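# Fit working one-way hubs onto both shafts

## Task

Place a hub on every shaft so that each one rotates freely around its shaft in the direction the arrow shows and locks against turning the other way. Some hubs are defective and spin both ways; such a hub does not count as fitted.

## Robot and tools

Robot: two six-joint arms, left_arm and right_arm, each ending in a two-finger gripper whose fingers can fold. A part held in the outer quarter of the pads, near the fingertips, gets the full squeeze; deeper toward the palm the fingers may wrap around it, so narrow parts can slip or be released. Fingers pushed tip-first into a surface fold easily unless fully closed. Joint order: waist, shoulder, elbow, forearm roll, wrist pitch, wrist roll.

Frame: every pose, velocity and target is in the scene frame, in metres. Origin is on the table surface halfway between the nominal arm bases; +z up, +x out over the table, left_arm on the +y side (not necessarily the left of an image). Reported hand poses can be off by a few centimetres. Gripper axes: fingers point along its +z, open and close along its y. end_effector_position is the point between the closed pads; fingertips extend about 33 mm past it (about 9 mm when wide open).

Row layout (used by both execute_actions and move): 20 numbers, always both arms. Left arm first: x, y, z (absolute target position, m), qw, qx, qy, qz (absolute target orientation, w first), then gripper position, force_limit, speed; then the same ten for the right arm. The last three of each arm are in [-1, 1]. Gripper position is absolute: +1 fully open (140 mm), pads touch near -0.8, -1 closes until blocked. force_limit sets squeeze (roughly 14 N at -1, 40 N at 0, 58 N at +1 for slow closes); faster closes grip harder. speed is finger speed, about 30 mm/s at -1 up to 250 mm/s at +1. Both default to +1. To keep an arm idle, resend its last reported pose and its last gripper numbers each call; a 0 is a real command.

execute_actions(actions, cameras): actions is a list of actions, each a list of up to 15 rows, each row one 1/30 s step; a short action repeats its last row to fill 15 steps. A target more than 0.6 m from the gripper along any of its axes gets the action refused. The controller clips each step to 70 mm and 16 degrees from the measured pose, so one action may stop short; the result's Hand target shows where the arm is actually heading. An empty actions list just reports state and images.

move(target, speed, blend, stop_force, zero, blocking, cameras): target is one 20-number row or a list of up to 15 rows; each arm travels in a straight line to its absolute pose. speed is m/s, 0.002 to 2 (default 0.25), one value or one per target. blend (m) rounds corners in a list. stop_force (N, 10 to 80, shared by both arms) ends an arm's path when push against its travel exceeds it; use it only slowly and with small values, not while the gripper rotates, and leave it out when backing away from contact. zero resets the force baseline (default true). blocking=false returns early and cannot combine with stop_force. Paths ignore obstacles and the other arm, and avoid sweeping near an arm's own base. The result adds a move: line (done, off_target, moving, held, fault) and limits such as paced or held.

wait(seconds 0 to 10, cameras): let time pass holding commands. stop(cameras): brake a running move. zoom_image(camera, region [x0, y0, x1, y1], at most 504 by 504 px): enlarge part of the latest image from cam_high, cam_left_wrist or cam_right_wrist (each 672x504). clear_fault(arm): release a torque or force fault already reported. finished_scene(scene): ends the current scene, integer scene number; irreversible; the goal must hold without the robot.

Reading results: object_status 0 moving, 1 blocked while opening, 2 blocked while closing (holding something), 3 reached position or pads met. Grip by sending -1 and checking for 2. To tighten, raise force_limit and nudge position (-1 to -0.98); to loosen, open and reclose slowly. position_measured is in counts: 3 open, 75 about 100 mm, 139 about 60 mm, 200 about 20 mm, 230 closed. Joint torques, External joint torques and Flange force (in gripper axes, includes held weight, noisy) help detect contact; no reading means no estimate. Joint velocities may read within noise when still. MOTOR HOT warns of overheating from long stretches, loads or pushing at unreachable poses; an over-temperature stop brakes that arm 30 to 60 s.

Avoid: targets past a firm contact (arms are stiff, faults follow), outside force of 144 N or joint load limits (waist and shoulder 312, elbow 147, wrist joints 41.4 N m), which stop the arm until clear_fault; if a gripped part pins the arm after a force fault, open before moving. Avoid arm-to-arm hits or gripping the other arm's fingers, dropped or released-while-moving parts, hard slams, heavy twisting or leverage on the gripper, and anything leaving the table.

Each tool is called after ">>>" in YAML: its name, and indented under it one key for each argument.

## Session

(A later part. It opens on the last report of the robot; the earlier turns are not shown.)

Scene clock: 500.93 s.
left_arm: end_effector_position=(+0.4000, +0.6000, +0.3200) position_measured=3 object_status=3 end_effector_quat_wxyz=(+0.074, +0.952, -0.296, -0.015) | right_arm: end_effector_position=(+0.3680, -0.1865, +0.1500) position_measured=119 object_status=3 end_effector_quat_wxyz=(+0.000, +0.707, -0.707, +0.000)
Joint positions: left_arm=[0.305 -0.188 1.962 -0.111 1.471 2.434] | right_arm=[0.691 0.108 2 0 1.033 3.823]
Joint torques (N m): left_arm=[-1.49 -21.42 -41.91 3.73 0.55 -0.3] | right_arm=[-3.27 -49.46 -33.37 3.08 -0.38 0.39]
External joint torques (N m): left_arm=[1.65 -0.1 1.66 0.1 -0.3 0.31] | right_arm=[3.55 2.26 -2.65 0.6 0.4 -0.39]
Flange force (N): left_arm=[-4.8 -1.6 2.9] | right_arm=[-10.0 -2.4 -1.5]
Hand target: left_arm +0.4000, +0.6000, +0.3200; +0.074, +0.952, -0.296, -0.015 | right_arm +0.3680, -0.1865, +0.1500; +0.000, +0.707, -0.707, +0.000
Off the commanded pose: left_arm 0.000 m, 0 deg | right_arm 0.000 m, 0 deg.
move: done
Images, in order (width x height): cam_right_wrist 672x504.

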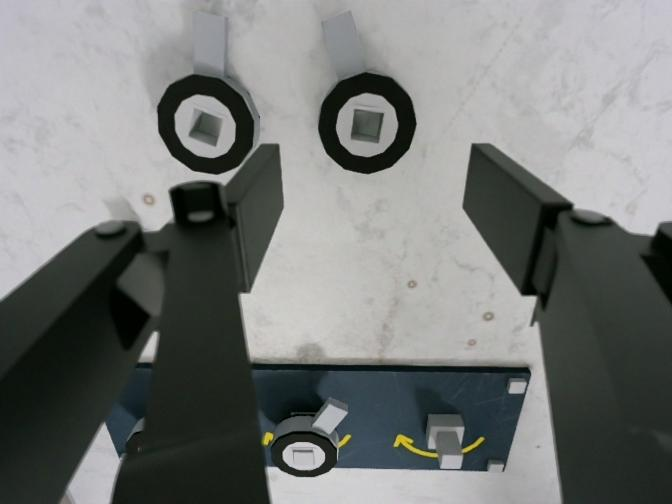

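>>> move:
  target:
    - [0.40,0.60,0.32,0.074,0.952,-0.296,-0.015,1,-1,-1,0.3683,-0.1873,0.13,0,0.7071,-0.7071,0,0.08,-0.05,-1]
    - [0.40,0.60,0.32,0.074,0.952,-0.296,-0.015,1,-1,-1,0.3683,-0.1873,0.034,0,0.7071,-0.7071,0,0.08,-0.05,-1]
    - [0.40,0.60,0.32,0.074,0.952,-0.296,-0.015,1,-1,-1,0.3683,-0.1873,0.034,0,0.7071,-0.7071,0,-1,-0.05,-1]
  speed: [0.15,0.12,0.1]

>>> wait:
  seconds: 0.5

>>> move:
  target:
    - [0.40,0.60,0.32,0.074,0.952,-0.296,-0.015,1,-1,-1,0.3683,-0.1873,0.14,0,0.7071,-0.7071,0,-1,-0.05,-1]
    - [0.40,0.60,0.32,0.074,0.952,-0.296,-0.015,1,-1,-1,0.2870,0.0915,0.14,0,0.7524,-0.6587,0,-1,-0.05,-1]
    - [0.40,0.60,0.32,0.074,0.952,-0.296,-0.015,1,-1,-1,0.2870,0.0915,0.085,0,0.7524,-0.6587,0,-1,-0.05,-1]
  speed: [0.15,0.25,0.1]
  cameras: ["cam_right_wrist"]

>>> zoom_image:
  camera: "cam_right_wrist"
  region: [335, 145, 415, 230]

Scene clock: 529.77 s.
left_arm: end_effector_position=(+0.4000, +0.6000, +0.3200) position_measured=3 object_status=3 end_effector_quat_wxyz=(+0.074, +0.952, -0.296, -0.015) | right_arm: end_effector_position=(+0.3683, -0.1873, +0.0340) position_measured=138 object_status=0 end_effector_quat_wxyz=(+0.000, +0.707, -0.707, +0.000)
Joint positions: left_arm=[0.305 -0.188 1.962 -0.111 1.471 2.434] | right_arm=[0.689 0.236 2.104 0 0.802 3.821]
Joint torques (N m): left_arm=[-1.02 -21.91 -42.09 3.66 0.55 -0.24] | right_arm=[-3.02 -51.38 -24.8 2.56 -1.05 0.5]
External joint torques (N m): left_arm=[1.23 0.15 1.86 0.17 -0.29 0.24] | right_arm=[3.09 -2.87 -5.28 0.51 1.07 -0.5]
Flange force (N): left_arm=[-3.9 -1.0 3.3] | right_arm=[-8.0 -1.7 -9.7]
Hand target: left_arm +0.4000, +0.6000, +0.3200; +0.074, +0.952, -0.296, -0.015 | right_arm +0.3683, -0.1873, +0.0340; +0.000, +0.707, -0.707, +0.000
Off the commanded pose: left_arm 0.000 m, 0 deg | right_arm 0.000 m, 0 deg.
move: done

Scene clock: 530.27 s.
left_arm: end_effector_position=(+0.4000, +0.6000, +0.3200) position_measured=3 object_status=3 end_effector_quat_wxyz=(+0.074, +0.952, -0.296, -0.015) | right_arm: end_effector_position=(+0.3683, -0.1873, +0.0340) position_measured=138 object_status=2 end_effector_quat_wxyz=(+0.000, +0.707, -0.707, +0.000)
Joint positions: left_arm=[0.305 -0.188 1.962 -0.111 1.471 2.434] | right_arm=[0.689 0.236 2.104 0 0.802 3.821]
Joint torques (N m): left_arm=[-1.59 -21.48 -42.03 3.68 0.55 -0.25] | right_arm=[-2.91 -51.42 -24.95 2.52 -0.99 0.51]
External joint torques (N m): left_arm=[1.77 -0.01 1.85 0.14 -0.3 0.26] | right_arm=[3.06 -2.89 -5.15 0.55 1.01 -0.51]
Flange force (N): left_arm=[-5.0 -1.7 3.2] | right_arm=[-7.7 -1.5 -9.5]
Hand target: left_arm +0.4000, +0.6000, +0.3200; +0.074, +0.952, -0.296, -0.015 | right_arm +0.3683, -0.1873, +0.0340; +0.000, +0.707, -0.707, +0.000
Tool commands: left_gripper/position=+1.0 left_gripper/force_limit=-1.0 left_gripper/speed=-1.0 right_gripper/position=-1.0 right_gripper/force_limit=-0.05 right_gripper/speed=-1.0
Off the commanded pose: left_arm 0.000 m, 0 deg | right_arm 0.000 m, 0 deg.
wait: 0.50 s; at rest by 0.17 s

Scene clock: 533.23 s.
left_arm: end_effector_position=(+0.4000, +0.6000, +0.3200) position_measured=3 object_status=3 end_effector_quat_wxyz=(+0.074, +0.952, -0.296, -0.015) | right_arm: end_effector_position=(+0.2870, +0.0915, +0.0851) position_measured=138 object_status=2 end_effector_quat_wxyz=(+0.000, +0.752, -0.659, +0.000)
Joint positions: left_arm=[0.305 -0.188 1.962 -0.111 1.471 2.434] | right_arm=[1.072 0.42 1.719 0 1.002 4.072]
Joint torques (N m): left_arm=[-1.36 -22.08 -42.06 3.65 0.58 -0.23] | right_arm=[-2.89 -82.72 -33.61 2.99 -0.72 0.5]
External joint torques (N m): left_arm=[1.49 0.65 1.91 0.17 -0.33 0.24] | right_arm=[3.12 5.13 -1.79 0.64 0.74 -0.5]
Flange force (N): left_arm=[-3.8 -2.1 3.5] | right_arm=[-11.6 -3.5 1.9]
Hand target: left_arm +0.4000, +0.6000, +0.3200; +0.074, +0.952, -0.296, -0.015 | right_arm +0.2870, +0.0915, +0.0850; +0.000, +0.752, -0.659, +0.000
Off the commanded pose: left_arm 0.000 m, 0 deg | right_arm 0.000 m, 0 deg.
move: done
Images, in order (width x height): cam_right_wrist 672x504.

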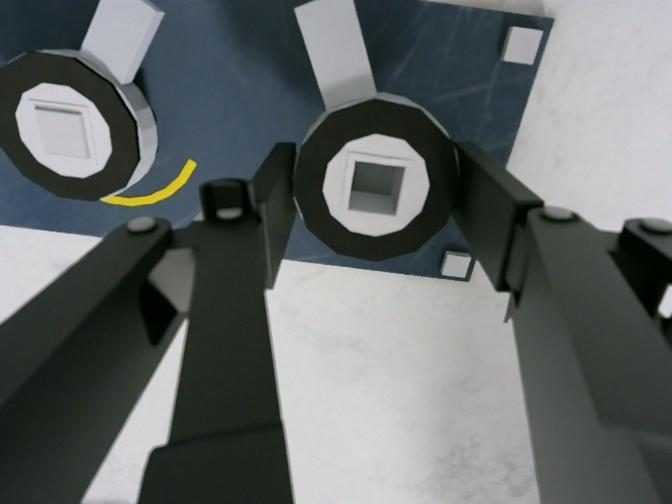

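Scaled by 5.929 from the camera's 672x504 image, which has a finer 960x720 frame.

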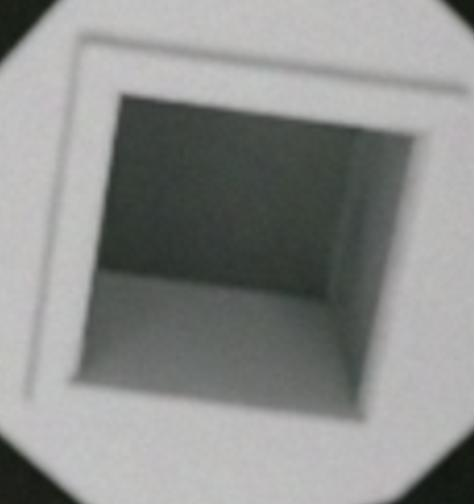

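>>> move:
  target: [0.40,0.60,0.32,0.074,0.952,-0.296,-0.015,1,-1,-1,0.2865,0.0936,0.084,0,0.7524,-0.6587,0,-1,-0.05,-1]
  speed: 0.05
  cameras: ["cam_right_wrist"]

>>> zoom_image:
  camera: "cam_right_wrist"
  region: [335, 145, 415, 230]

Scene clock: 542.17 s.
left_arm: end_effector_position=(+0.4000, +0.6000, +0.3200) position_measured=3 object_status=3 end_effector_quat_wxyz=(+0.074, +0.952, -0.296, -0.015) | right_arm: end_effector_position=(+0.2865, +0.0936, +0.0840) position_measured=138 object_status=2 end_effector_quat_wxyz=(+0.000, +0.752, -0.659, +0.000)
Joint positions: left_arm=[0.305 -0.188 1.962 -0.111 1.471 2.434] | right_arm=[1.074 0.424 1.716 0 1.002 4.074]
Joint torques (N m): left_arm=[-1.54 -21.56 -42.06 3.73 0.51 -0.2] | right_arm=[-2.8 -82.06 -33.8 3.03 -0.35 0.48]
External joint torques (N m): left_arm=[1.71 -0.14 1.79 0.09 -0.25 0.2] | right_arm=[2.95 4.34 -1.5 0.58 0.38 -0.48]
Flange force (N): left_arm=[-4.9 -1.3 3.0] | right_arm=[-9.9 -2.5 2.0]
Hand target: left_arm +0.4000, +0.6000, +0.3200; +0.074, +0.952, -0.296, -0.015 | right_arm +0.2865, +0.0936, +0.0840; +0.000, +0.752, -0.659, +0.000
Off the commanded pose: left_arm 0.000 m, 0 deg | right_arm 0.000 m, 0 deg.
move: done
Images, in order (width x height): cam_right_wrist 672x504.

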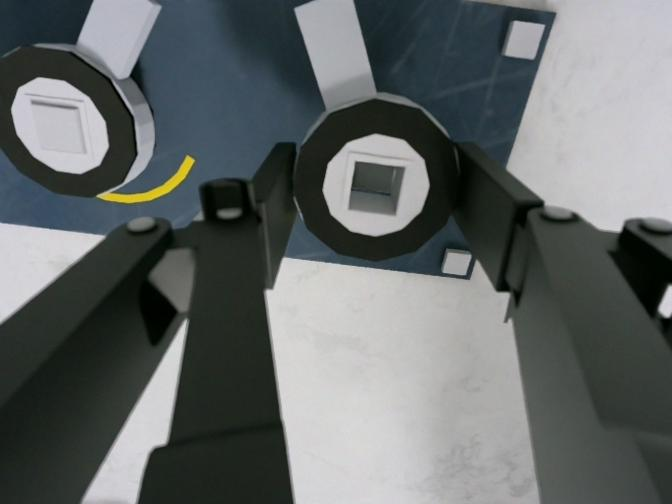

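Scaled by 5.929 from the camera's 672x504 image, which has a finer 960x720 frame.

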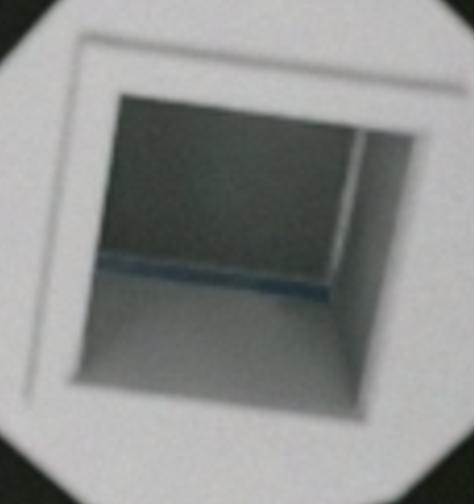

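>>> move:
  target:
    - [0.40,0.60,0.32,0.074,0.952,-0.296,-0.015,1,-1,-1,0.2863,0.0942,0.083,0,0.7576,-0.6528,0,-1,-0.05,-1]
    - [0.40,0.60,0.32,0.074,0.952,-0.296,-0.015,1,-1,-1,0.2863,0.0942,0.074,0,0.7576,-0.6528,0,-1,-0.05,-1]
  speed: 0.02
  stop_force: 12
  cameras: ["cam_right_wrist"]

>>> zoom_image:
  camera: "cam_right_wrist"
  region: [335, 145, 415, 230]

Scene clock: 556.20 s.
left_arm: end_effector_position=(+0.4000, +0.6000, +0.3200) position_measured=3 object_status=3 end_effector_quat_wxyz=(+0.074, +0.952, -0.296, -0.015) | right_arm: end_effector_position=(+0.2862, +0.0942, +0.0740) position_measured=138 object_status=2 end_effector_quat_wxyz=(+0.000, +0.758, -0.653, +0.000)
Joint positions: left_arm=[0.305 -0.188 1.962 -0.111 1.471 2.434] | right_arm=[1.075 0.433 1.723 0 0.986 4.058]
Joint torques (N m): left_arm=[-1.55 -21.99 -42.12 3.81 0.49 -0.3] | right_arm=[-6.66 -82.3 -36.73 1.66 -1.99 0.47]
External joint torques (N m): left_arm=[1.71 0.63 1.91 0.02 -0.24 0.31] | right_arm=[7.02 4.17 1.8 1.93 2.01 -0.47]
Flange force (N): left_arm=[-4.3 -2.5 3.3] | right_arm=[-8.3 5.2 1.8]
Hand target: left_arm +0.4000, +0.6000, +0.3200; +0.074, +0.952, -0.296, -0.015 | right_arm +0.2863, +0.0942, +0.0740; +0.000, +0.758, -0.653, +0.000
Off the commanded pose: left_arm 0.000 m, 0 deg | right_arm 0.000 m, 0 deg.
move: done
Images, in order (width x height): cam_right_wrist 672x504.

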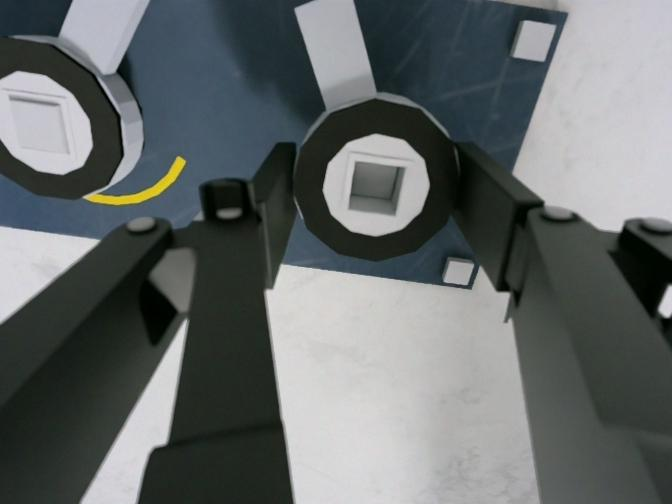

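Scaled by 5.929 from the camera's 672x504 image, which has a finer 960x720 frame.

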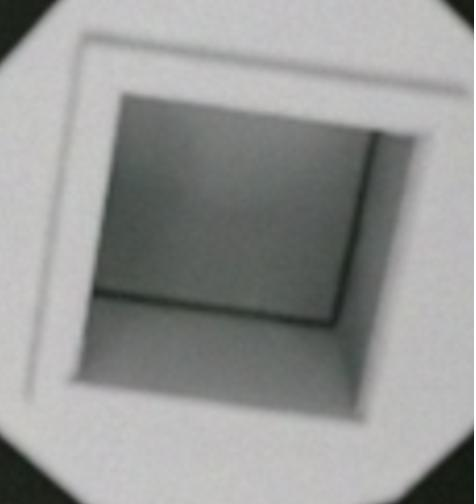

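>>> move:
  target: [0.40,0.60,0.32,0.074,0.952,-0.296,-0.015,1,-1,-1,0.2863,0.0942,0.046,0,0.7576,-0.6528,0,-1,-0.05,-1]
  speed: 0.03
  stop_force: 15
  cameras: ["cam_right_wrist"]

>>> move:
  target:
    - [0.40,0.60,0.32,0.074,0.952,-0.296,-0.015,1,-1,-1,0.2863,0.0942,0.0547,0,0.7576,-0.6528,0,-1,-0.05,-1]
    - [0.40,0.60,0.32,0.074,0.952,-0.296,-0.015,1,-1,-1,0.2863,0.0943,0.0547,0,0.6852,-0.7284,0,-1,-0.05,-1]
  speed: 0.1
  cameras: ["cam_right_wrist"]

>>> move:
  target: [0.40,0.60,0.32,0.074,0.952,-0.296,-0.015,1,-1,-1,0.2863,0.0942,0.0547,0,0.7576,-0.6528,0,-1,-0.05,-1]
  speed: 0.1
  cameras: ["cam_right_wrist"]

Scene clock: 568.17 s.
left_arm: end_effector_position=(+0.4000, +0.6000, +0.3200) position_measured=3 object_status=3 end_effector_quat_wxyz=(+0.074, +0.952, -0.296, -0.015) | right_arm: end_effector_position=(+0.2863, +0.0942, +0.0557) position_measured=138 object_status=2 end_effector_quat_wxyz=(+0.000, +0.758, -0.653, +0.000)
Joint positions: left_arm=[0.305 -0.188 1.962 -0.111 1.471 2.434] | right_arm=[1.075 0.45 1.736 0 0.956 4.058]
Joint torques (N m): left_arm=[-1.44 -21.62 -41.7 3.66 0.57 -0.21] | right_arm=[-9.54 -79.55 -32.88 0.57 -1.83 0.56]
External joint torques (N m): left_arm=[1.63 0.26 1.56 0.16 -0.32 0.21] | right_arm=[9.96 0.39 -1.33 2.94 1.85 -0.56]
Flange force (N): left_arm=[-4.1 -2.0 2.8] | right_arm=[-11.8 7.5 -3.6]
Hand target: left_arm +0.4000, +0.6000, +0.3200; +0.074, +0.952, -0.296, -0.015 | right_arm +0.2863, +0.0942, +0.0557; +0.000, +0.758, -0.653, +0.000
Off the commanded pose: left_arm 0.000 m, 0 deg | right_arm 0.010 m, 0 deg.
move: contact (right_arm)
Images, in order (width x height): cam_right_wrist 672x504.

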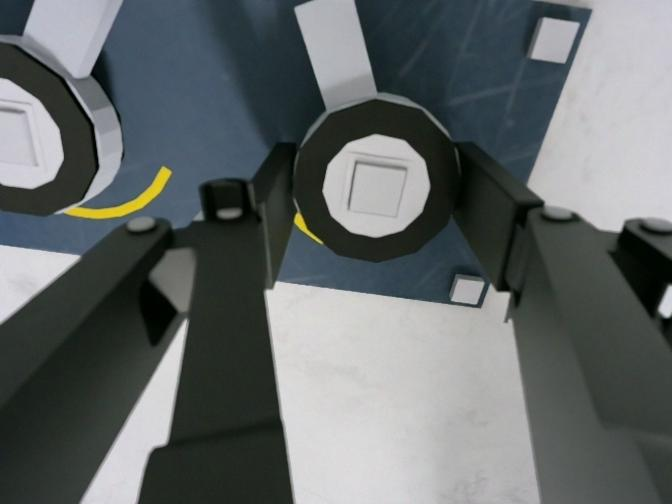

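Scene clock: 569.67 s.
left_arm: end_effector_position=(+0.4000, +0.6000, +0.3200) position_measured=3 object_status=3 end_effector_quat_wxyz=(+0.074, +0.952, -0.296, -0.015) | right_arm: end_effector_position=(+0.2864, +0.0942, +0.0547) position_measured=138 object_status=2 end_effector_quat_wxyz=(+0.000, +0.685, -0.728, +0.000)
Joint positions: left_arm=[0.305 -0.188 1.962 -0.111 1.471 2.434] | right_arm=[1.074 0.451 1.736 0 0.954 4.268]
Joint torques (N m): left_arm=[-1.76 -21.7 -41.87 3.68 0.6 -0.25] | right_arm=[-8.5 -70.41 -27.93 0.74 -2.34 0.43]
External joint torques (N m): left_arm=[1.91 0.39 1.74 0.14 -0.34 0.25] | right_arm=[8.49 -8.64 -6.24 2.76 2.37 -0.43]
Flange force (N): left_arm=[-4.7 -2.5 3.1] | right_arm=[-8.1 8.6 -16.3]
Hand target: left_arm +0.4000, +0.6000, +0.3200; +0.074, +0.952, -0.296, -0.015 | right_arm +0.2863, +0.0943, +0.0547; +0.000, +0.685, -0.728, +0.000
Off the commanded pose: left_arm 0.000 m, 0 deg | right_arm 0.000 m, 0 deg.
move: done
Images, in order (width x height): cam_right_wrist 672x504.

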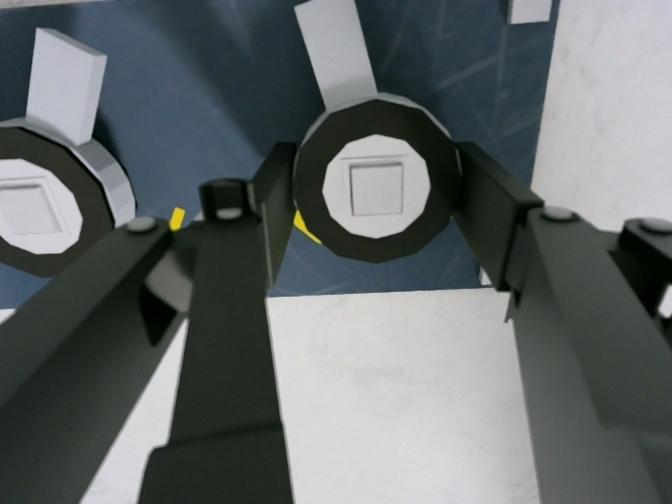

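Scene clock: 571.13 s.
left_arm: end_effector_position=(+0.4000, +0.6000, +0.3200) position_measured=3 object_status=3 end_effector_quat_wxyz=(+0.074, +0.952, -0.296, -0.015) | right_arm: end_effector_position=(+0.2862, +0.0943, +0.0546) position_measured=138 object_status=2 end_effector_quat_wxyz=(+0.000, +0.758, -0.653, +0.000)
Joint positions: left_arm=[0.305 -0.188 1.962 -0.111 1.471 2.434] | right_arm=[1.075 0.451 1.737 0 0.954 4.059]
Joint torques (N m): left_arm=[-1.57 -21.58 -41.76 3.66 0.58 -0.24] | right_arm=[-6.3 -69.24 -27.22 1.57 -2.15 0.43]
External joint torques (N m): left_arm=[1.72 0.37 1.59 0.16 -0.33 0.25] | right_arm=[6.51 -9.92 -6.95 1.92 2.18 -0.43]
Flange force (N): left_arm=[-4.3 -2.3 2.9] | right_arm=[-7.8 4.8 -17.7]
Hand target: left_arm +0.4000, +0.6000, +0.3200; +0.074, +0.952, -0.296, -0.015 | right_arm +0.2863, +0.0942, +0.0547; +0.000, +0.758, -0.653, +0.000
Off the commanded pose: left_arm 0.000 m, 0 deg | right_arm 0.000 m, 0 deg.
move: done
Images, in order (width x height): cam_right_wrist 672x504.

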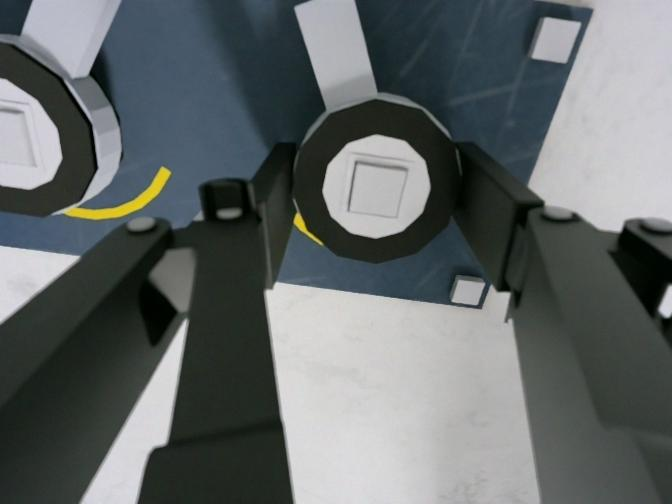

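>>> move:
  target: [0.40,0.60,0.32,0.074,0.952,-0.296,-0.015,1,-1,-1,0.2862,0.0941,0.0550,0,0.8175,-0.5760,0,-1,-0.05,-1]
  speed: 0.1
  cameras: ["cam_right_wrist"]

Scene clock: 579.70 s.
left_arm: end_effector_position=(+0.4000, +0.6000, +0.3200) position_measured=3 object_status=3 end_effector_quat_wxyz=(+0.074, +0.952, -0.296, -0.015) | right_arm: end_effector_position=(+0.2861, +0.0941, +0.0550) position_measured=138 object_status=2 end_effector_quat_wxyz=(+0.000, +0.817, -0.576, +0.000)
Joint positions: left_arm=[0.305 -0.188 1.962 -0.111 1.471 2.434] | right_arm=[1.075 0.45 1.737 0 0.954 3.864]
Joint torques (N m): left_arm=[-1.89 -21.73 -42.07 3.7 0.52 -0.35] | right_arm=[-7.59 -84.06 -35.85 1.15 -1.58 0.5]
External joint torques (N m): left_arm=[2 0.52 1.9 0.12 -0.27 0.35] | right_arm=[7.83 5.02 1.67 2.34 1.6 -0.5]
Flange force (N): left_arm=[-5.0 -2.9 3.2] | right_arm=[-10.6 3.5 3.3]
Hand target: left_arm +0.4000, +0.6000, +0.3200; +0.074, +0.952, -0.296, -0.015 | right_arm +0.2862, +0.0941, +0.0550; +0.000, +0.817, -0.576, +0.000
Off the commanded pose: left_arm 0.000 m, 0 deg | right_arm 0.000 m, 0 deg.
move: done
Images, in order (width x height): cam_right_wrist 672x504.

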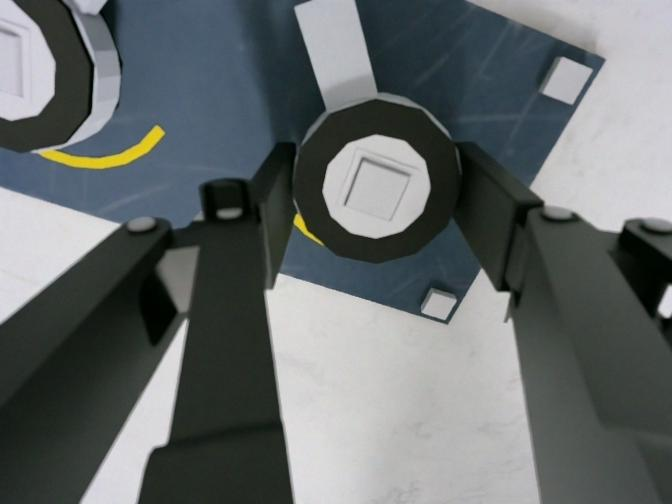

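>>> move:
  target:
    - [0.40,0.60,0.32,0.074,0.952,-0.296,-0.015,1,-1,-1,0.2862,0.0941,0.083,0,0.8175,-0.5760,0,-1,-0.05,-1]
    - [0.40,0.60,0.32,0.074,0.952,-0.296,-0.015,1,-1,-1,0.2862,0.0941,0.135,0,0.8175,-0.5760,0,-1,-0.05,-1]
    - [0.40,0.60,0.32,0.074,0.952,-0.296,-0.015,1,-1,-1,0.3683,-0.1873,0.12,0,0.7071,-0.7071,0,-1,-0.05,-1]
    - [0.40,0.60,0.32,0.074,0.952,-0.296,-0.015,1,-1,-1,0.3683,-0.1873,0.045,0,0.7071,-0.7071,0,-1,-0.05,-1]
  speed: [0.05,0.15,0.25,0.1]
  blend: [0.01,0.02,0.02,0]

>>> move:
  target: [0.40,0.60,0.32,0.074,0.952,-0.296,-0.015,1,-1,-1,0.3683,-0.1873,0.032,0,0.7071,-0.7071,0,-1,-0.05,-1]
  speed: 0.02
  stop_force: 12

>>> move:
  target:
    - [0.40,0.60,0.32,0.074,0.952,-0.296,-0.015,1,-1,-1,0.3683,-0.1873,0.0335,0,0.7071,-0.7071,0,-1,-0.05,-1]
    - [0.40,0.60,0.32,0.074,0.952,-0.296,-0.015,1,-1,-1,0.3683,-0.1873,0.0335,0,0.7071,-0.7071,0,0.08,-0.05,-1]
    - [0.40,0.60,0.32,0.074,0.952,-0.296,-0.015,1,-1,-1,0.3683,-0.1873,0.13,0,0.7071,-0.7071,0,0.08,-0.05,-1]
    - [0.40,0.60,0.32,0.074,0.952,-0.296,-0.015,1,-1,-1,0.476,-0.187,0.15,0,0.7071,-0.7071,0,0.08,-0.05,-1]
  speed: [0.05,0.05,0.15,0.25]
  cameras: ["cam_right_wrist"]

>>> zoom_image:
  camera: "cam_right_wrist"
  region: [290, 60, 490, 210]

Scene clock: 604.07 s.
left_arm: end_effector_position=(+0.4000, +0.6000, +0.3200) position_measured=3 object_status=3 end_effector_quat_wxyz=(+0.074, +0.952, -0.296, -0.015) | right_arm: end_effector_position=(+0.3683, -0.1873, +0.0450) position_measured=138 object_status=2 end_effector_quat_wxyz=(+0.000, +0.707, -0.707, +0.000)
Joint positions: left_arm=[0.305 -0.188 1.962 -0.111 1.471 2.434] | right_arm=[0.689 0.222 2.096 0 0.824 3.821]
Joint torques (N m): left_arm=[-1.62 -21.46 -41.73 3.72 0.55 -0.26] | right_arm=[-2.75 -58.02 -30 2.52 -0.43 0.51]
External joint torques (N m): left_arm=[1.7 0.45 1.69 0.09 -0.3 0.26] | right_arm=[2.86 4.5 -0.77 0.62 0.45 -0.51]
Flange force (N): left_arm=[-4.2 -2.3 3.0] | right_arm=[-8.6 -3.0 4.2]
Hand target: left_arm +0.4000, +0.6000, +0.3200; +0.074, +0.952, -0.296, -0.015 | right_arm +0.3683, -0.1873, +0.0450; +0.000, +0.707, -0.707, +0.000
Off the commanded pose: left_arm 0.000 m, 0 deg | right_arm 0.000 m, 0 deg.
move: done

Scene clock: 605.43 s.
left_arm: end_effector_position=(+0.4000, +0.6000, +0.3200) position_measured=3 object_status=3 end_effector_quat_wxyz=(+0.074, +0.952, -0.296, -0.015) | right_arm: end_effector_position=(+0.3683, -0.1873, +0.0321) position_measured=138 object_status=2 end_effector_quat_wxyz=(+0.000, +0.707, -0.707, +0.000)
Joint positions: left_arm=[0.305 -0.188 1.962 -0.111 1.471 2.434] | right_arm=[0.689 0.239 2.105 0 0.798 3.821]
Joint torques (N m): left_arm=[-1.56 -21.62 -41.97 3.67 0.5 -0.24] | right_arm=[-3 -50.21 -24.44 2.44 -1.49 0.48]
External joint torques (N m): left_arm=[1.69 0.17 1.77 0.15 -0.25 0.25] | right_arm=[3.22 -4.25 -5.51 0.62 1.51 -0.48]
Flange force (N): left_arm=[-4.6 -1.8 3.0] | right_arm=[-7.4 -0.6 -12.5]
Hand target: left_arm +0.4000, +0.6000, +0.3200; +0.074, +0.952, -0.296, -0.015 | right_arm +0.3683, -0.1873, +0.0321; +0.000, +0.707, -0.707, +0.000
Off the commanded pose: left_arm 0.000 m, 0 deg | right_arm 0.000 m, 0 deg.
move: contact (right_arm)

Scene clock: 608.50 s.
left_arm: end_effector_position=(+0.4000, +0.6000, +0.3200) position_measured=3 object_status=3 end_effector_quat_wxyz=(+0.074, +0.952, -0.296, -0.015) | right_arm: end_effector_position=(+0.4759, -0.1870, +0.1500) position_measured=119 object_status=3 end_effector_quat_wxyz=(+0.000, +0.707, -0.707, +0.000)
Joint positions: left_arm=[0.305 -0.188 1.962 -0.111 1.471 2.434] | right_arm=[0.582 0.233 1.849 0 1.06 3.715]
Joint torques (N m): left_arm=[-1.18 -21.91 -41.89 3.68 0.51 -0.21] | right_arm=[-1.27 -61.42 -34.6 3.17 -0.29 0.51]
External joint torques (N m): left_arm=[1.3 0.62 1.75 0.14 -0.26 0.22] | right_arm=[1.44 0.98 -1.84 0.54 0.32 -0.51]
Flange force (N): left_arm=[-3.4 -1.8 3.2] | right_arm=[-4.2 -3.3 -1.6]
Hand target: left_arm +0.4000, +0.6000, +0.3200; +0.074, +0.952, -0.296, -0.015 | right_arm +0.4760, -0.1870, +0.1500; +0.000, +0.707, -0.707, +0.000
Off the commanded pose: left_arm 0.000 m, 0 deg | right_arm 0.000 m, 0 deg.
move: done
Images, in order (width x height): cam_right_wrist 672x504.

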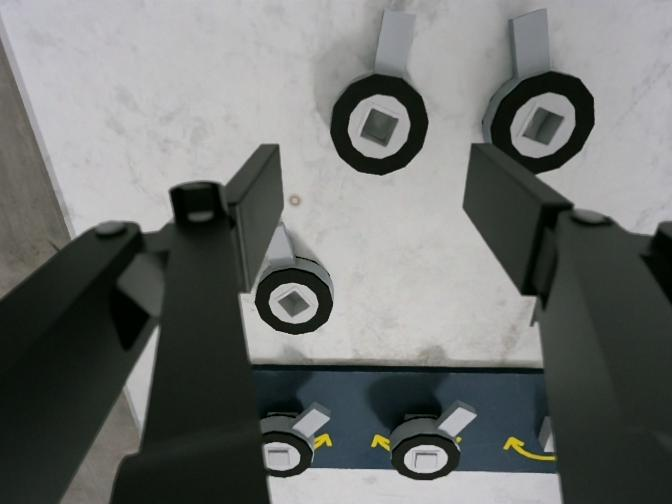

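Scaled by 2.520 from the camera's 672x504 image, which has a finer 960x720 frame.

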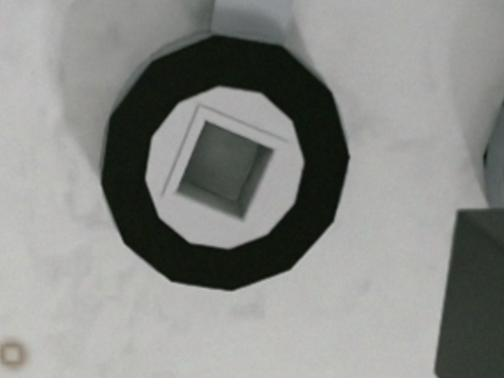

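>>> move:
  target:
    - [0.40,0.60,0.32,0.074,0.952,-0.296,-0.015,1,-1,-1,0.4685,-0.1867,0.13,0,0.7071,-0.7071,0,0.08,-0.05,-1]
    - [0.40,0.60,0.32,0.074,0.952,-0.296,-0.015,1,-1,-1,0.4685,-0.1867,0.034,0,0.7071,-0.7071,0,0.08,-0.05,-1]
    - [0.40,0.60,0.32,0.074,0.952,-0.296,-0.015,1,-1,-1,0.4685,-0.1867,0.034,0,0.7071,-0.7071,0,-1,-0.05,-1]
  speed: [0.15,0.12,0.1]

>>> wait:
  seconds: 0.5

>>> move:
  target:
    - [0.40,0.60,0.32,0.074,0.952,-0.296,-0.015,1,-1,-1,0.4685,-0.1867,0.14,0,0.7071,-0.7071,0,-1,-0.05,-1]
    - [0.40,0.60,0.32,0.074,0.952,-0.296,-0.015,1,-1,-1,0.2863,0.0940,0.14,0,0.8363,-0.5483,0,-1,-0.05,-1]
    - [0.40,0.60,0.32,0.074,0.952,-0.296,-0.015,1,-1,-1,0.2863,0.0940,0.084,0,0.8363,-0.5483,0,-1,-0.05,-1]
  speed: [0.15,0.25,0.1]
  cameras: ["cam_right_wrist"]

>>> zoom_image:
  camera: "cam_right_wrist"
  region: [335, 145, 415, 230]

Scene clock: 631.43 s.
left_arm: end_effector_position=(+0.4000, +0.6000, +0.3200) position_measured=3 object_status=3 end_effector_quat_wxyz=(+0.074, +0.952, -0.296, -0.015) | right_arm: end_effector_position=(+0.4685, -0.1867, +0.0340) position_measured=138 object_status=0 end_effector_quat_wxyz=(+0.000, +0.707, -0.707, +0.000)
Joint positions: left_arm=[0.305 -0.188 1.962 -0.111 1.471 2.434] | right_arm=[0.589 0.339 1.957 0 0.846 3.721]
Joint torques (N m): left_arm=[-1.49 -21.52 -42.1 3.69 0.52 -0.17] | right_arm=[-3.04 -62.43 -25.92 2.68 -0.98 0.48]
External joint torques (N m): left_arm=[1.64 0.13 1.9 0.13 -0.28 0.17] | right_arm=[3.37 -3.36 -5.4 0.53 1 -0.48]
Flange force (N): left_arm=[-4.5 -1.5 3.3] | right_arm=[-7.9 -2.9 -9.3]
Hand target: left_arm +0.4000, +0.6000, +0.3200; +0.074, +0.952, -0.296, -0.015 | right_arm +0.4685, -0.1867, +0.0340; +0.000, +0.707, -0.707, +0.000
Off the commanded pose: left_arm 0.000 m, 0 deg | right_arm 0.000 m, 0 deg.
move: done

Scene clock: 631.93 s.
left_arm: end_effector_position=(+0.4000, +0.6000, +0.3200) position_measured=3 object_status=3 end_effector_quat_wxyz=(+0.074, +0.952, -0.296, -0.015) | right_arm: end_effector_position=(+0.4685, -0.1867, +0.0340) position_measured=138 object_status=2 end_effector_quat_wxyz=(+0.000, +0.707, -0.707, +0.000)
Joint positions: left_arm=[0.305 -0.188 1.962 -0.111 1.471 2.434] | right_arm=[0.589 0.339 1.957 0 0.846 3.721]
Joint torques (N m): left_arm=[-1.24 -21.4 -41.77 3.77 0.61 -0.23] | right_arm=[-2.98 -62.63 -26 2.59 -0.95 0.55]
External joint torques (N m): left_arm=[1.36 0.22 1.68 0.04 -0.37 0.24] | right_arm=[3.35 -3.07 -5.28 0.61 0.97 -0.55]
Flange force (N): left_arm=[-3.8 -1.5 3.2] | right_arm=[-7.8 -3.1 -8.8]
Hand target: left_arm +0.4000, +0.6000, +0.3200; +0.074, +0.952, -0.296, -0.015 | right_arm +0.4685, -0.1867, +0.0340; +0.000, +0.707, -0.707, +0.000
Tool commands: left_gripper/position=+1.0 left_gripper/force_limit=-1.0 left_gripper/speed=-1.0 right_gripper/position=-1.0 right_gripper/force_limit=-0.05 right_gripper/speed=-1.0
Off the commanded pose: left_arm 0.000 m, 0 deg | right_arm 0.000 m, 0 deg.
wait: 0.50 s; at rest by 0.17 s

Scene clock: 635.10 s.
left_arm: end_effector_position=(+0.4000, +0.6000, +0.3200) position_measured=3 object_status=3 end_effector_quat_wxyz=(+0.074, +0.952, -0.296, -0.015) | right_arm: end_effector_position=(+0.2863, +0.0940, +0.0841) position_measured=138 object_status=2 end_effector_quat_wxyz=(+0.000, +0.836, -0.548, +0.000)
Joint positions: left_arm=[0.305 -0.188 1.962 -0.111 1.471 2.434] | right_arm=[1.074 0.424 1.716 0 1.002 3.797]
Joint torques (N m): left_arm=[-1.26 -21.49 -41.78 3.72 0.53 -0.27] | right_arm=[-3.09 -81.13 -34.42 3.04 -0.32 0.5]
External joint torques (N m): left_arm=[1.31 0.78 1.73 0.09 -0.29 0.27] | right_arm=[3.36 3.29 -0.93 0.56 0.34 -0.5]
Flange force (N): left_arm=[-3.3 -2.2 3.2] | right_arm=[-7.5 -2.7 1.6]
Hand target: left_arm +0.4000, +0.6000, +0.3200; +0.074, +0.952, -0.296, -0.015 | right_arm +0.2863, +0.0940, +0.0840; +0.000, +0.836, -0.548, +0.000
Off the commanded pose: left_arm 0.000 m, 0 deg | right_arm 0.000 m, 0 deg.
move: done
Images, in order (width x height): cam_right_wrist 672x504.

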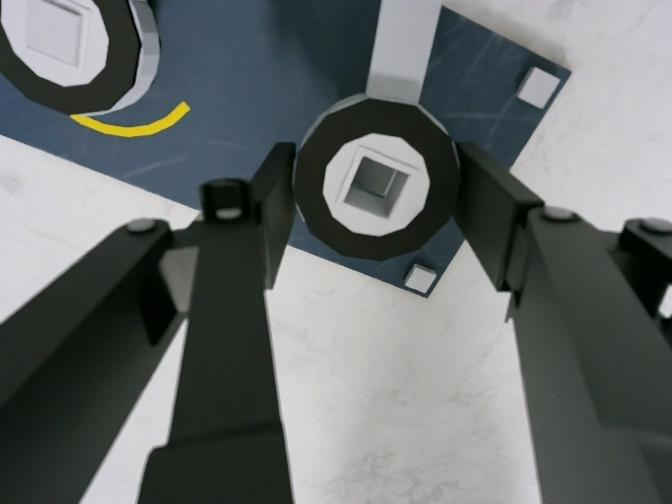

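Scaled by 5.929 from the camera's 672x504 image, which has a finer 960x720 frame.

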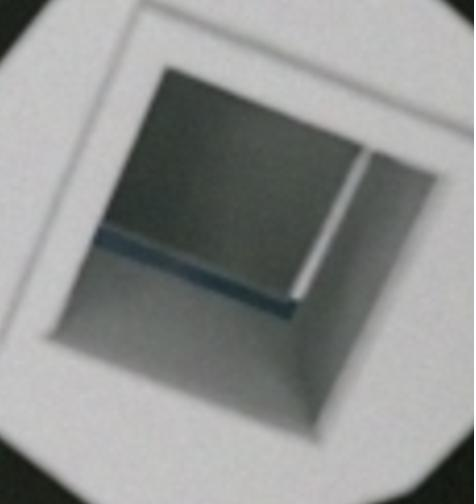

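>>> move:
  target:
    - [0.40,0.60,0.32,0.074,0.952,-0.296,-0.015,1,-1,-1,0.2859,0.0944,0.083,0,0.8363,-0.5483,0,-1,-0.05,-1]
    - [0.40,0.60,0.32,0.074,0.952,-0.296,-0.015,1,-1,-1,0.2859,0.0944,0.074,0,0.8363,-0.5483,0,-1,-0.05,-1]
  speed: 0.02
  stop_force: 12
  cameras: ["cam_right_wrist"]

>>> zoom_image:
  camera: "cam_right_wrist"
  region: [335, 145, 415, 230]

Scene clock: 649.33 s.
left_arm: end_effector_position=(+0.4000, +0.6000, +0.3200) position_measured=3 object_status=3 end_effector_quat_wxyz=(+0.074, +0.952, -0.296, -0.015) | right_arm: end_effector_position=(+0.2859, +0.0944, +0.0740) position_measured=138 object_status=2 end_effector_quat_wxyz=(+0.000, +0.836, -0.548, +0.000)
Joint positions: left_arm=[0.305 -0.188 1.962 -0.111 1.471 2.434] | right_arm=[1.075 0.433 1.723 0 0.986 3.797]
Joint torques (N m): left_arm=[-1.67 -22.12 -41.84 3.71 0.62 -0.2] | right_arm=[-3.82 -82.72 -36.93 2.65 -2.32 0.43]
External joint torques (N m): left_arm=[1.78 1.04 1.76 0.1 -0.38 0.21] | right_arm=[4.09 4.51 2.05 0.91 2.34 -0.43]
Flange force (N): left_arm=[-3.7 -3.2 3.3] | right_arm=[-6.3 0.3 1.7]
Hand target: left_arm +0.4000, +0.6000, +0.3200; +0.074, +0.952, -0.296, -0.015 | right_arm +0.2859, +0.0944, +0.0740; +0.000, +0.836, -0.548, +0.000
Off the commanded pose: left_arm 0.000 m, 0 deg | right_arm 0.000 m, 0 deg.
move: done
Images, in order (width x height): cam_right_wrist 672x504.

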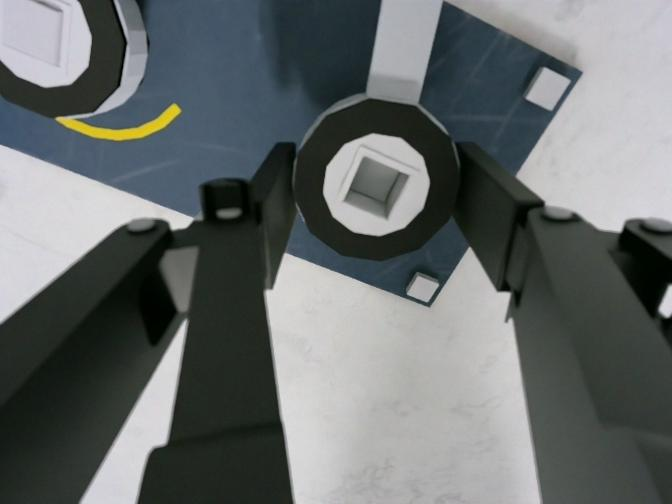

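Scaled by 5.929 from the camera's 672x504 image, which has a finer 960x720 frame.

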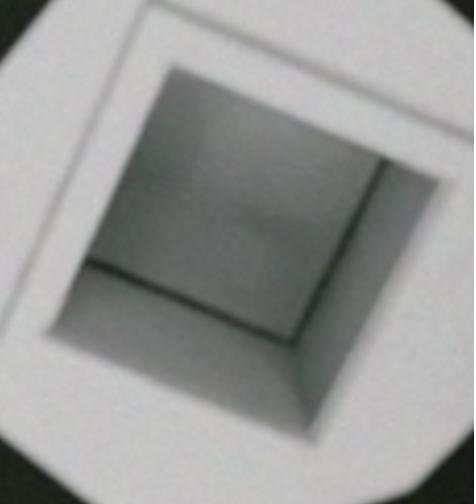

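>>> move:
  target: [0.40,0.60,0.32,0.074,0.952,-0.296,-0.015,1,-1,-1,0.2859,0.0944,0.046,0,0.8363,-0.5483,0,-1,-0.05,-1]
  speed: 0.03
  stop_force: 15
  cameras: ["cam_right_wrist"]

>>> move:
  target:
    - [0.40,0.60,0.32,0.074,0.952,-0.296,-0.015,1,-1,-1,0.2859,0.0944,0.0550,0,0.8363,-0.5483,0,-1,-0.05,-1]
    - [0.40,0.60,0.32,0.074,0.952,-0.296,-0.015,1,-1,-1,0.2860,0.0944,0.0550,0,0.7744,-0.6327,0,-1,-0.05,-1]
  speed: 0.1
  cameras: ["cam_right_wrist"]

>>> move:
  target: [0.40,0.60,0.32,0.074,0.952,-0.296,-0.015,1,-1,-1,0.2859,0.0944,0.0550,0,0.8363,-0.5483,0,-1,-0.05,-1]
  speed: 0.1
  cameras: ["cam_right_wrist"]

Scene clock: 661.93 s.
left_arm: end_effector_position=(+0.4000, +0.6000, +0.3200) position_measured=3 object_status=3 end_effector_quat_wxyz=(+0.074, +0.952, -0.296, -0.015) | right_arm: end_effector_position=(+0.2859, +0.0944, +0.0554) position_measured=138 object_status=2 end_effector_quat_wxyz=(+0.000, +0.836, -0.548, +0.000)
Joint positions: left_arm=[0.305 -0.188 1.962 -0.111 1.471 2.434] | right_arm=[1.075 0.45 1.736 0 0.955 3.797]
Joint torques (N m): left_arm=[-1.49 -21.77 -41.7 3.64 0.56 -0.25] | right_arm=[-6.36 -80.1 -33.26 1.72 -1.77 0.54]
External joint torques (N m): left_arm=[1.63 0.44 1.54 0.18 -0.31 0.26] | right_arm=[6.68 0.93 -1 1.79 1.79 -0.54]
Flange force (N): left_arm=[-4.0 -2.4 2.8] | right_arm=[-9.8 1.5 -2.7]
Hand target: left_arm +0.4000, +0.6000, +0.3200; +0.074, +0.952, -0.296, -0.015 | right_arm +0.2859, +0.0944, +0.0555; +0.000, +0.836, -0.548, +0.000
Off the commanded pose: left_arm 0.000 m, 0 deg | right_arm 0.009 m, 0 deg.
move: contact (right_arm)
Images, in order (width x height): cam_right_wrist 672x504.

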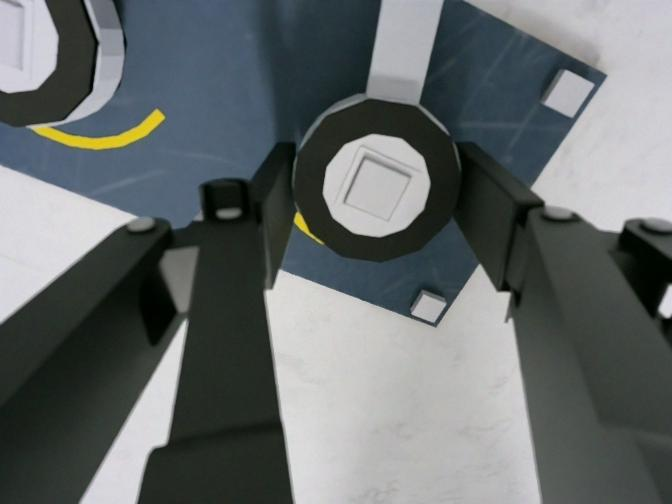

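Scene clock: 663.43 s.
left_arm: end_effector_position=(+0.4000, +0.6000, +0.3200) position_measured=3 object_status=3 end_effector_quat_wxyz=(+0.074, +0.952, -0.296, -0.015) | right_arm: end_effector_position=(+0.2861, +0.0944, +0.0550) position_measured=138 object_status=2 end_effector_quat_wxyz=(+0.000, +0.774, -0.633, +0.000)
Joint positions: left_arm=[0.305 -0.188 1.962 -0.111 1.471 2.434] | right_arm=[1.075 0.451 1.736 0 0.955 4.007]
Joint torques (N m): left_arm=[-1.21 -21.89 -42.06 3.6 0.51 -0.17] | right_arm=[-7.58 -69.77 -26.53 1.17 -1.68 0.36]
External joint torques (N m): left_arm=[1.38 0.62 1.83 0.23 -0.28 0.18] | right_arm=[7.91 -9.45 -7.7 2.34 1.7 -0.36]
Flange force (N): left_arm=[-3.5 -1.8 3.3] | right_arm=[-10.8 4.8 -17.0]
Hand target: left_arm +0.4000, +0.6000, +0.3200; +0.074, +0.952, -0.296, -0.015 | right_arm +0.2860, +0.0944, +0.0550; +0.000, +0.774, -0.633, +0.000
Off the commanded pose: left_arm 0.000 m, 0 deg | right_arm 0.000 m, 0 deg.
move: done
Images, in order (width x height): cam_right_wrist 672x504.

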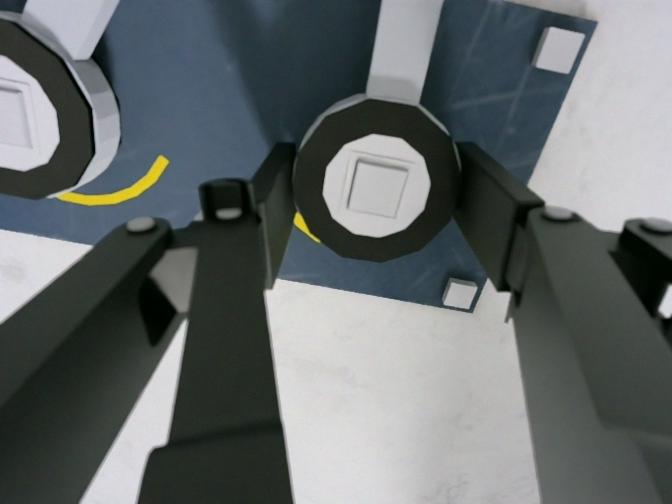

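Scene clock: 664.90 s.
left_arm: end_effector_position=(+0.4000, +0.6000, +0.3200) position_measured=3 object_status=3 end_effector_quat_wxyz=(+0.074, +0.952, -0.296, -0.015) | right_arm: end_effector_position=(+0.2858, +0.0944, +0.0550) position_measured=138 object_status=2 end_effector_quat_wxyz=(+0.000, +0.836, -0.548, +0.000)
Joint positions: left_arm=[0.305 -0.188 1.962 -0.111 1.471 2.434] | right_arm=[1.075 0.451 1.736 0 0.955 3.797]
Joint torques (N m): left_arm=[-1.18 -21.74 -41.92 3.65 0.52 -0.25] | right_arm=[-3.9 -68.45 -27.42 2.61 -2.61 0.66]
External joint torques (N m): left_arm=[1.35 0.34 1.73 0.18 -0.26 0.26] | right_arm=[4.31 -10.76 -6.79 0.89 2.63 -0.66]
Flange force (N): left_arm=[-3.8 -1.6 3.1] | right_arm=[-5.4 1.4 -19.1]
Hand target: left_arm +0.4000, +0.6000, +0.3200; +0.074, +0.952, -0.296, -0.015 | right_arm +0.2859, +0.0944, +0.0550; +0.000, +0.836, -0.548, +0.000
Off the commanded pose: left_arm 0.000 m, 0 deg | right_arm 0.000 m, 0 deg.
move: done
Images, in order (width x height): cam_right_wrist 672x504.

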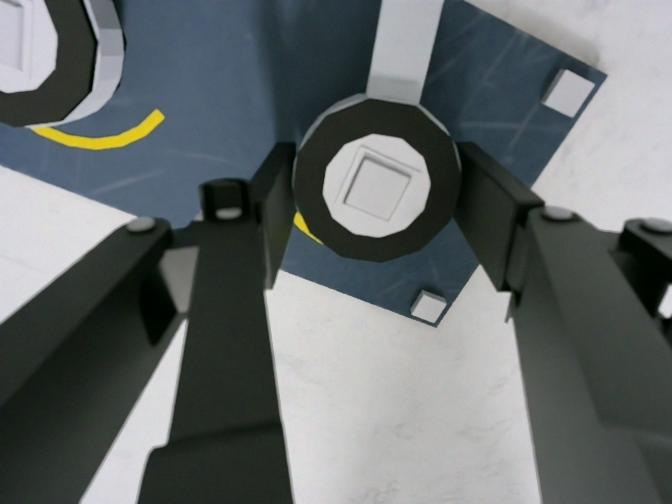

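>>> move:
  target:
    - [0.40,0.60,0.32,0.074,0.952,-0.296,-0.015,1,-1,-1,0.2859,0.0944,0.0556,0,0.8363,-0.5483,0,-1,-0.05,-1]
    - [0.40,0.60,0.32,0.074,0.952,-0.296,-0.015,1,-1,-1,0.2862,0.0943,0.0556,0,0.5736,-0.8192,0,-1,-0.05,-1]
  speed: 0.1
  cameras: ["cam_right_wrist"]

>>> move:
  target: [0.40,0.60,0.32,0.074,0.952,-0.296,-0.015,1,-1,-1,0.2859,0.0944,0.0556,0,0.8363,-0.5483,0,-1,-0.05,-1]
  speed: 0.1
  cameras: ["cam_right_wrist"]

Scene clock: 691.03 s.
left_arm: end_effector_position=(+0.4000, +0.6000, +0.3200) position_measured=3 object_status=3 end_effector_quat_wxyz=(+0.074, +0.952, -0.296, -0.015) | right_arm: end_effector_position=(+0.2863, +0.0943, +0.0556) position_measured=138 object_status=2 end_effector_quat_wxyz=(+0.000, -0.574, +0.819, +0.000)
Joint positions: left_arm=[0.305 -0.188 1.962 -0.111 1.471 2.434] | right_arm=[1.075 0.45 1.736 0 0.956 4.556]
Joint torques (N m): left_arm=[-1.76 -21.56 -41.91 3.65 0.61 -0.36] | right_arm=[-2.36 -83.8 -31.43 3.12 0.82 0.35]
External joint torques (N m): left_arm=[1.96 0.39 1.85 0.17 -0.36 0.36] | right_arm=[2.57 4.75 -2.75 0.4 -0.79 -0.35]
Flange force (N): left_arm=[-5.0 -2.7 3.3] | right_arm=[-12.0 1.8 3.9]
Hand target: left_arm +0.4000, +0.6000, +0.3200; +0.074, +0.952, -0.296, -0.015 | right_arm +0.2862, +0.0943, +0.0556; +0.000, -0.574, +0.819, +0.000
Off the commanded pose: left_arm 0.000 m, 0 deg | right_arm 0.000 m, 0 deg.
move: done
Images, in order (width x height): cam_right_wrist 672x504.

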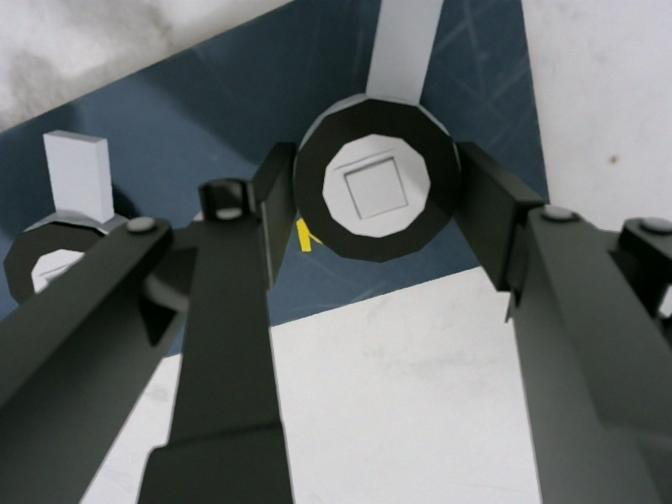

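Scene clock: 695.27 s.
left_arm: end_effector_position=(+0.4000, +0.6000, +0.3200) position_measured=3 object_status=3 end_effector_quat_wxyz=(+0.074, +0.952, -0.296, -0.015) | right_arm: end_effector_position=(+0.2858, +0.0944, +0.0556) position_measured=138 object_status=2 end_effector_quat_wxyz=(+0.000, +0.836, -0.548, +0.000)
Joint positions: left_arm=[0.305 -0.188 1.962 -0.111 1.471 2.434] | right_arm=[1.075 0.45 1.736 0 0.956 3.797]
Joint torques (N m): left_arm=[-1.4 -22.06 -41.98 3.69 0.48 -0.16] | right_arm=[-4.38 -83.57 -36.07 2.4 -1.96 0.16]
External joint torques (N m): left_arm=[1.54 0.63 1.77 0.13 -0.23 0.16] | right_arm=[4.69 4.58 1.9 1.09 1.98 -0.16]
Flange force (N): left_arm=[-3.7 -2.1 3.1] | right_arm=[-7.3 1.0 2.4]
Hand target: left_arm +0.4000, +0.6000, +0.3200; +0.074, +0.952, -0.296, -0.015 | right_arm +0.2859, +0.0944, +0.0556; +0.000, +0.836, -0.548, +0.000
Off the commanded pose: left_arm 0.000 m, 0 deg | right_arm 0.000 m, 0 deg.
move: done
Images, in order (width x height): cam_right_wrist 672x504.

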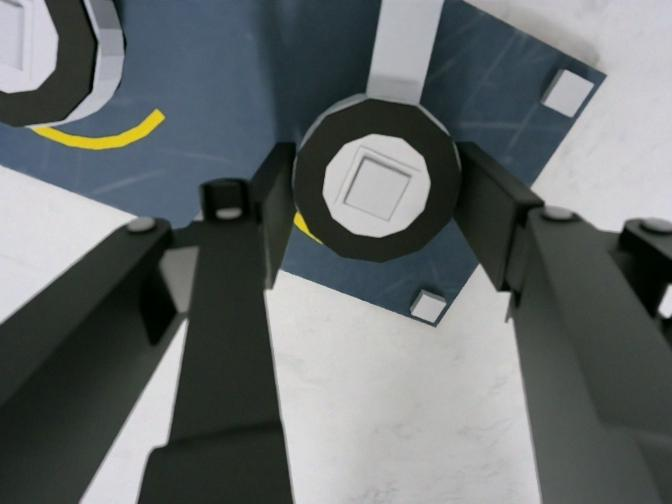

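>>> move:
  target:
    - [0.40,0.60,0.32,0.074,0.952,-0.296,-0.015,1,-1,-1,0.2859,0.0944,0.083,0,0.8363,-0.5483,0,-1,-0.05,-1]
    - [0.40,0.60,0.32,0.074,0.952,-0.296,-0.015,1,-1,-1,0.2859,0.0944,0.135,0,0.8363,-0.5483,0,-1,-0.05,-1]
    - [0.40,0.60,0.32,0.074,0.952,-0.296,-0.015,1,-1,-1,0.4685,-0.1867,0.12,0,0.7071,-0.7071,0,-1,-0.05,-1]
    - [0.40,0.60,0.32,0.074,0.952,-0.296,-0.015,1,-1,-1,0.4685,-0.1867,0.045,0,0.7071,-0.7071,0,-1,-0.05,-1]
  speed: [0.05,0.15,0.25,0.1]
  blend: [0.01,0.02,0.02,0]

>>> move:
  target: [0.40,0.60,0.32,0.074,0.952,-0.296,-0.015,1,-1,-1,0.4685,-0.1867,0.032,0,0.7071,-0.7071,0,-1,-0.05,-1]
  speed: 0.02
  stop_force: 12

>>> move:
  target:
    - [0.40,0.60,0.32,0.074,0.952,-0.296,-0.015,1,-1,-1,0.4685,-0.1867,0.0335,0,0.7071,-0.7071,0,-1,-0.05,-1]
    - [0.40,0.60,0.32,0.074,0.952,-0.296,-0.015,1,-1,-1,0.4685,-0.1867,0.0335,0,0.7071,-0.7071,0,0.08,-0.05,-1]
    - [0.40,0.60,0.32,0.074,0.952,-0.296,-0.015,1,-1,-1,0.4685,-0.1867,0.13,0,0.7071,-0.7071,0,0.08,-0.05,-1]
    - [0.40,0.60,0.32,0.074,0.952,-0.296,-0.015,1,-1,-1,0.5277,-0.0553,0.15,0,0.7071,-0.7071,0,0.08,-0.05,-1]
  speed: [0.05,0.05,0.15,0.25]
  cameras: ["cam_right_wrist"]

>>> zoom_image:
  camera: "cam_right_wrist"
  region: [290, 60, 490, 210]

Scene clock: 813.93 s.
left_arm: end_effector_position=(+0.4000, +0.6000, +0.3200) position_measured=3 object_status=3 end_effector_quat_wxyz=(+0.074, +0.952, -0.296, -0.015) | right_arm: end_effector_position=(+0.4685, -0.1867, +0.0451) position_measured=138 object_status=2 end_effector_quat_wxyz=(+0.000, +0.707, -0.707, +0.000)
Joint positions: left_arm=[0.305 -0.188 1.962 -0.111 1.471 2.434] | right_arm=[0.589 0.327 1.949 0 0.866 3.721]
Joint torques (N m): left_arm=[-1.9 -21.6 -42.01 3.6 0.5 -0.19] | right_arm=[-3 -69.47 -30.41 2.63 -0.37 0.47]
External joint torques (N m): left_arm=[2.12 -0.01 1.81 0.22 -0.24 0.2] | right_arm=[3.26 4.31 -1.46 0.62 0.4 -0.47]
Flange force (N): left_arm=[-5.5 -2.1 2.9] | right_arm=[-9.0 -4.6 3.1]
Hand target: left_arm +0.4000, +0.6000, +0.3200; +0.074, +0.952, -0.296, -0.015 | right_arm +0.4685, -0.1867, +0.0450; +0.000, +0.707, -0.707, +0.000
Off the commanded pose: left_arm 0.000 m, 0 deg | right_arm 0.000 m, 0 deg.
move: done

Scene clock: 815.20 s.
left_arm: end_effector_position=(+0.4000, +0.6000, +0.3200) position_measured=3 object_status=3 end_effector_quat_wxyz=(+0.074, +0.952, -0.296, -0.015) | right_arm: end_effector_position=(+0.4685, -0.1867, +0.0326) position_measured=138 object_status=2 end_effector_quat_wxyz=(+0.000, +0.707, -0.707, +0.000)
Joint positions: left_arm=[0.305 -0.188 1.962 -0.111 1.471 2.434] | right_arm=[0.589 0.341 1.957 0 0.843 3.721]
Joint torques (N m): left_arm=[-1.32 -21.38 -41.92 3.72 0.57 -0.14] | right_arm=[-3.08 -58.89 -24.54 2.52 -1.48 0.52]
External joint torques (N m): left_arm=[1.39 0.41 1.8 0.1 -0.32 0.15] | right_arm=[3.42 -7.03 -6.78 0.69 1.49 -0.52]
Flange force (N): left_arm=[-3.6 -1.5 3.3] | right_arm=[-6.9 -1.5 -15.3]
Hand target: left_arm +0.4000, +0.6000, +0.3200; +0.074, +0.952, -0.296, -0.015 | right_arm +0.4685, -0.1867, +0.0326; +0.000, +0.707, -0.707, +0.000
Off the commanded pose: left_arm 0.000 m, 0 deg | right_arm 0.001 m, 0 deg.
move: contact (right_arm)

Scene clock: 818.43 s.
left_arm: end_effector_position=(+0.4000, +0.6000, +0.3200) position_measured=3 object_status=3 end_effector_quat_wxyz=(+0.074, +0.952, -0.296, -0.015) | right_arm: end_effector_position=(+0.5277, -0.0553, +0.1500) position_measured=119 object_status=3 end_effector_quat_wxyz=(+0.000, +0.707, -0.707, +0.000)
Joint positions: left_arm=[0.305 -0.188 1.962 -0.111 1.471 2.434] | right_arm=[0.692 0.412 1.599 0 1.131 3.825]
Joint torques (N m): left_arm=[-0.94 -21.58 -41.95 3.67 0.62 -0.3] | right_arm=[-2.99 -82.1 -34.09 3.28 -0.44 0.53]
External joint torques (N m): left_arm=[1.09 0.25 1.77 0.16 -0.37 0.31] | right_arm=[3.22 2.76 -3.77 0.59 0.47 -0.53]
Flange force (N): left_arm=[-3.5 -1.2 3.4] | right_arm=[-11.1 -7.1 -2.5]
Hand target: left_arm +0.4000, +0.6000, +0.3200; +0.074, +0.952, -0.296, -0.015 | right_arm +0.5277, -0.0553, +0.1500; +0.000, +0.707, -0.707, +0.000
Off the commanded pose: left_arm 0.000 m, 0 deg | right_arm 0.000 m, 0 deg.
move: done
Images, in order (width x height): cam_right_wrist 672x504.

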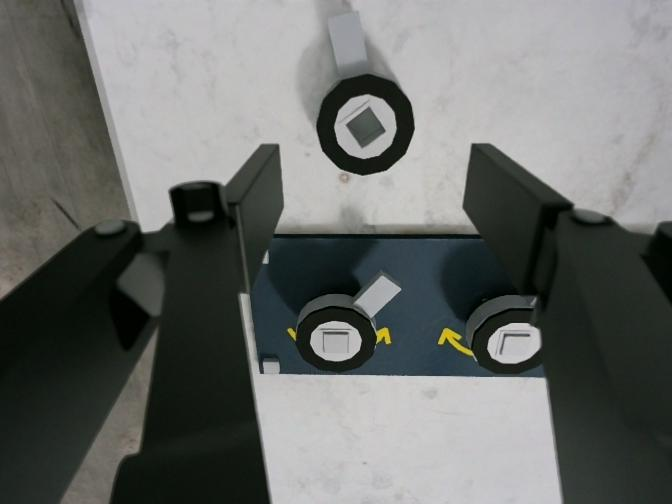

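Scaled by 2.520 from the camera's 672x504 image, which has a finer 960x720 frame.

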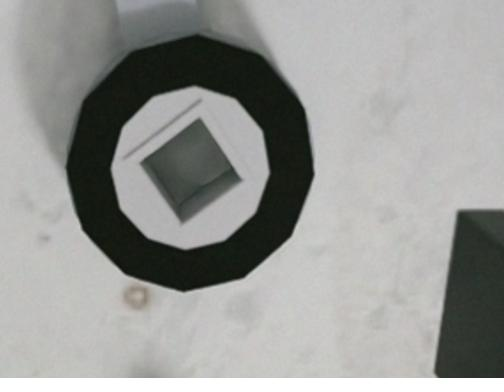

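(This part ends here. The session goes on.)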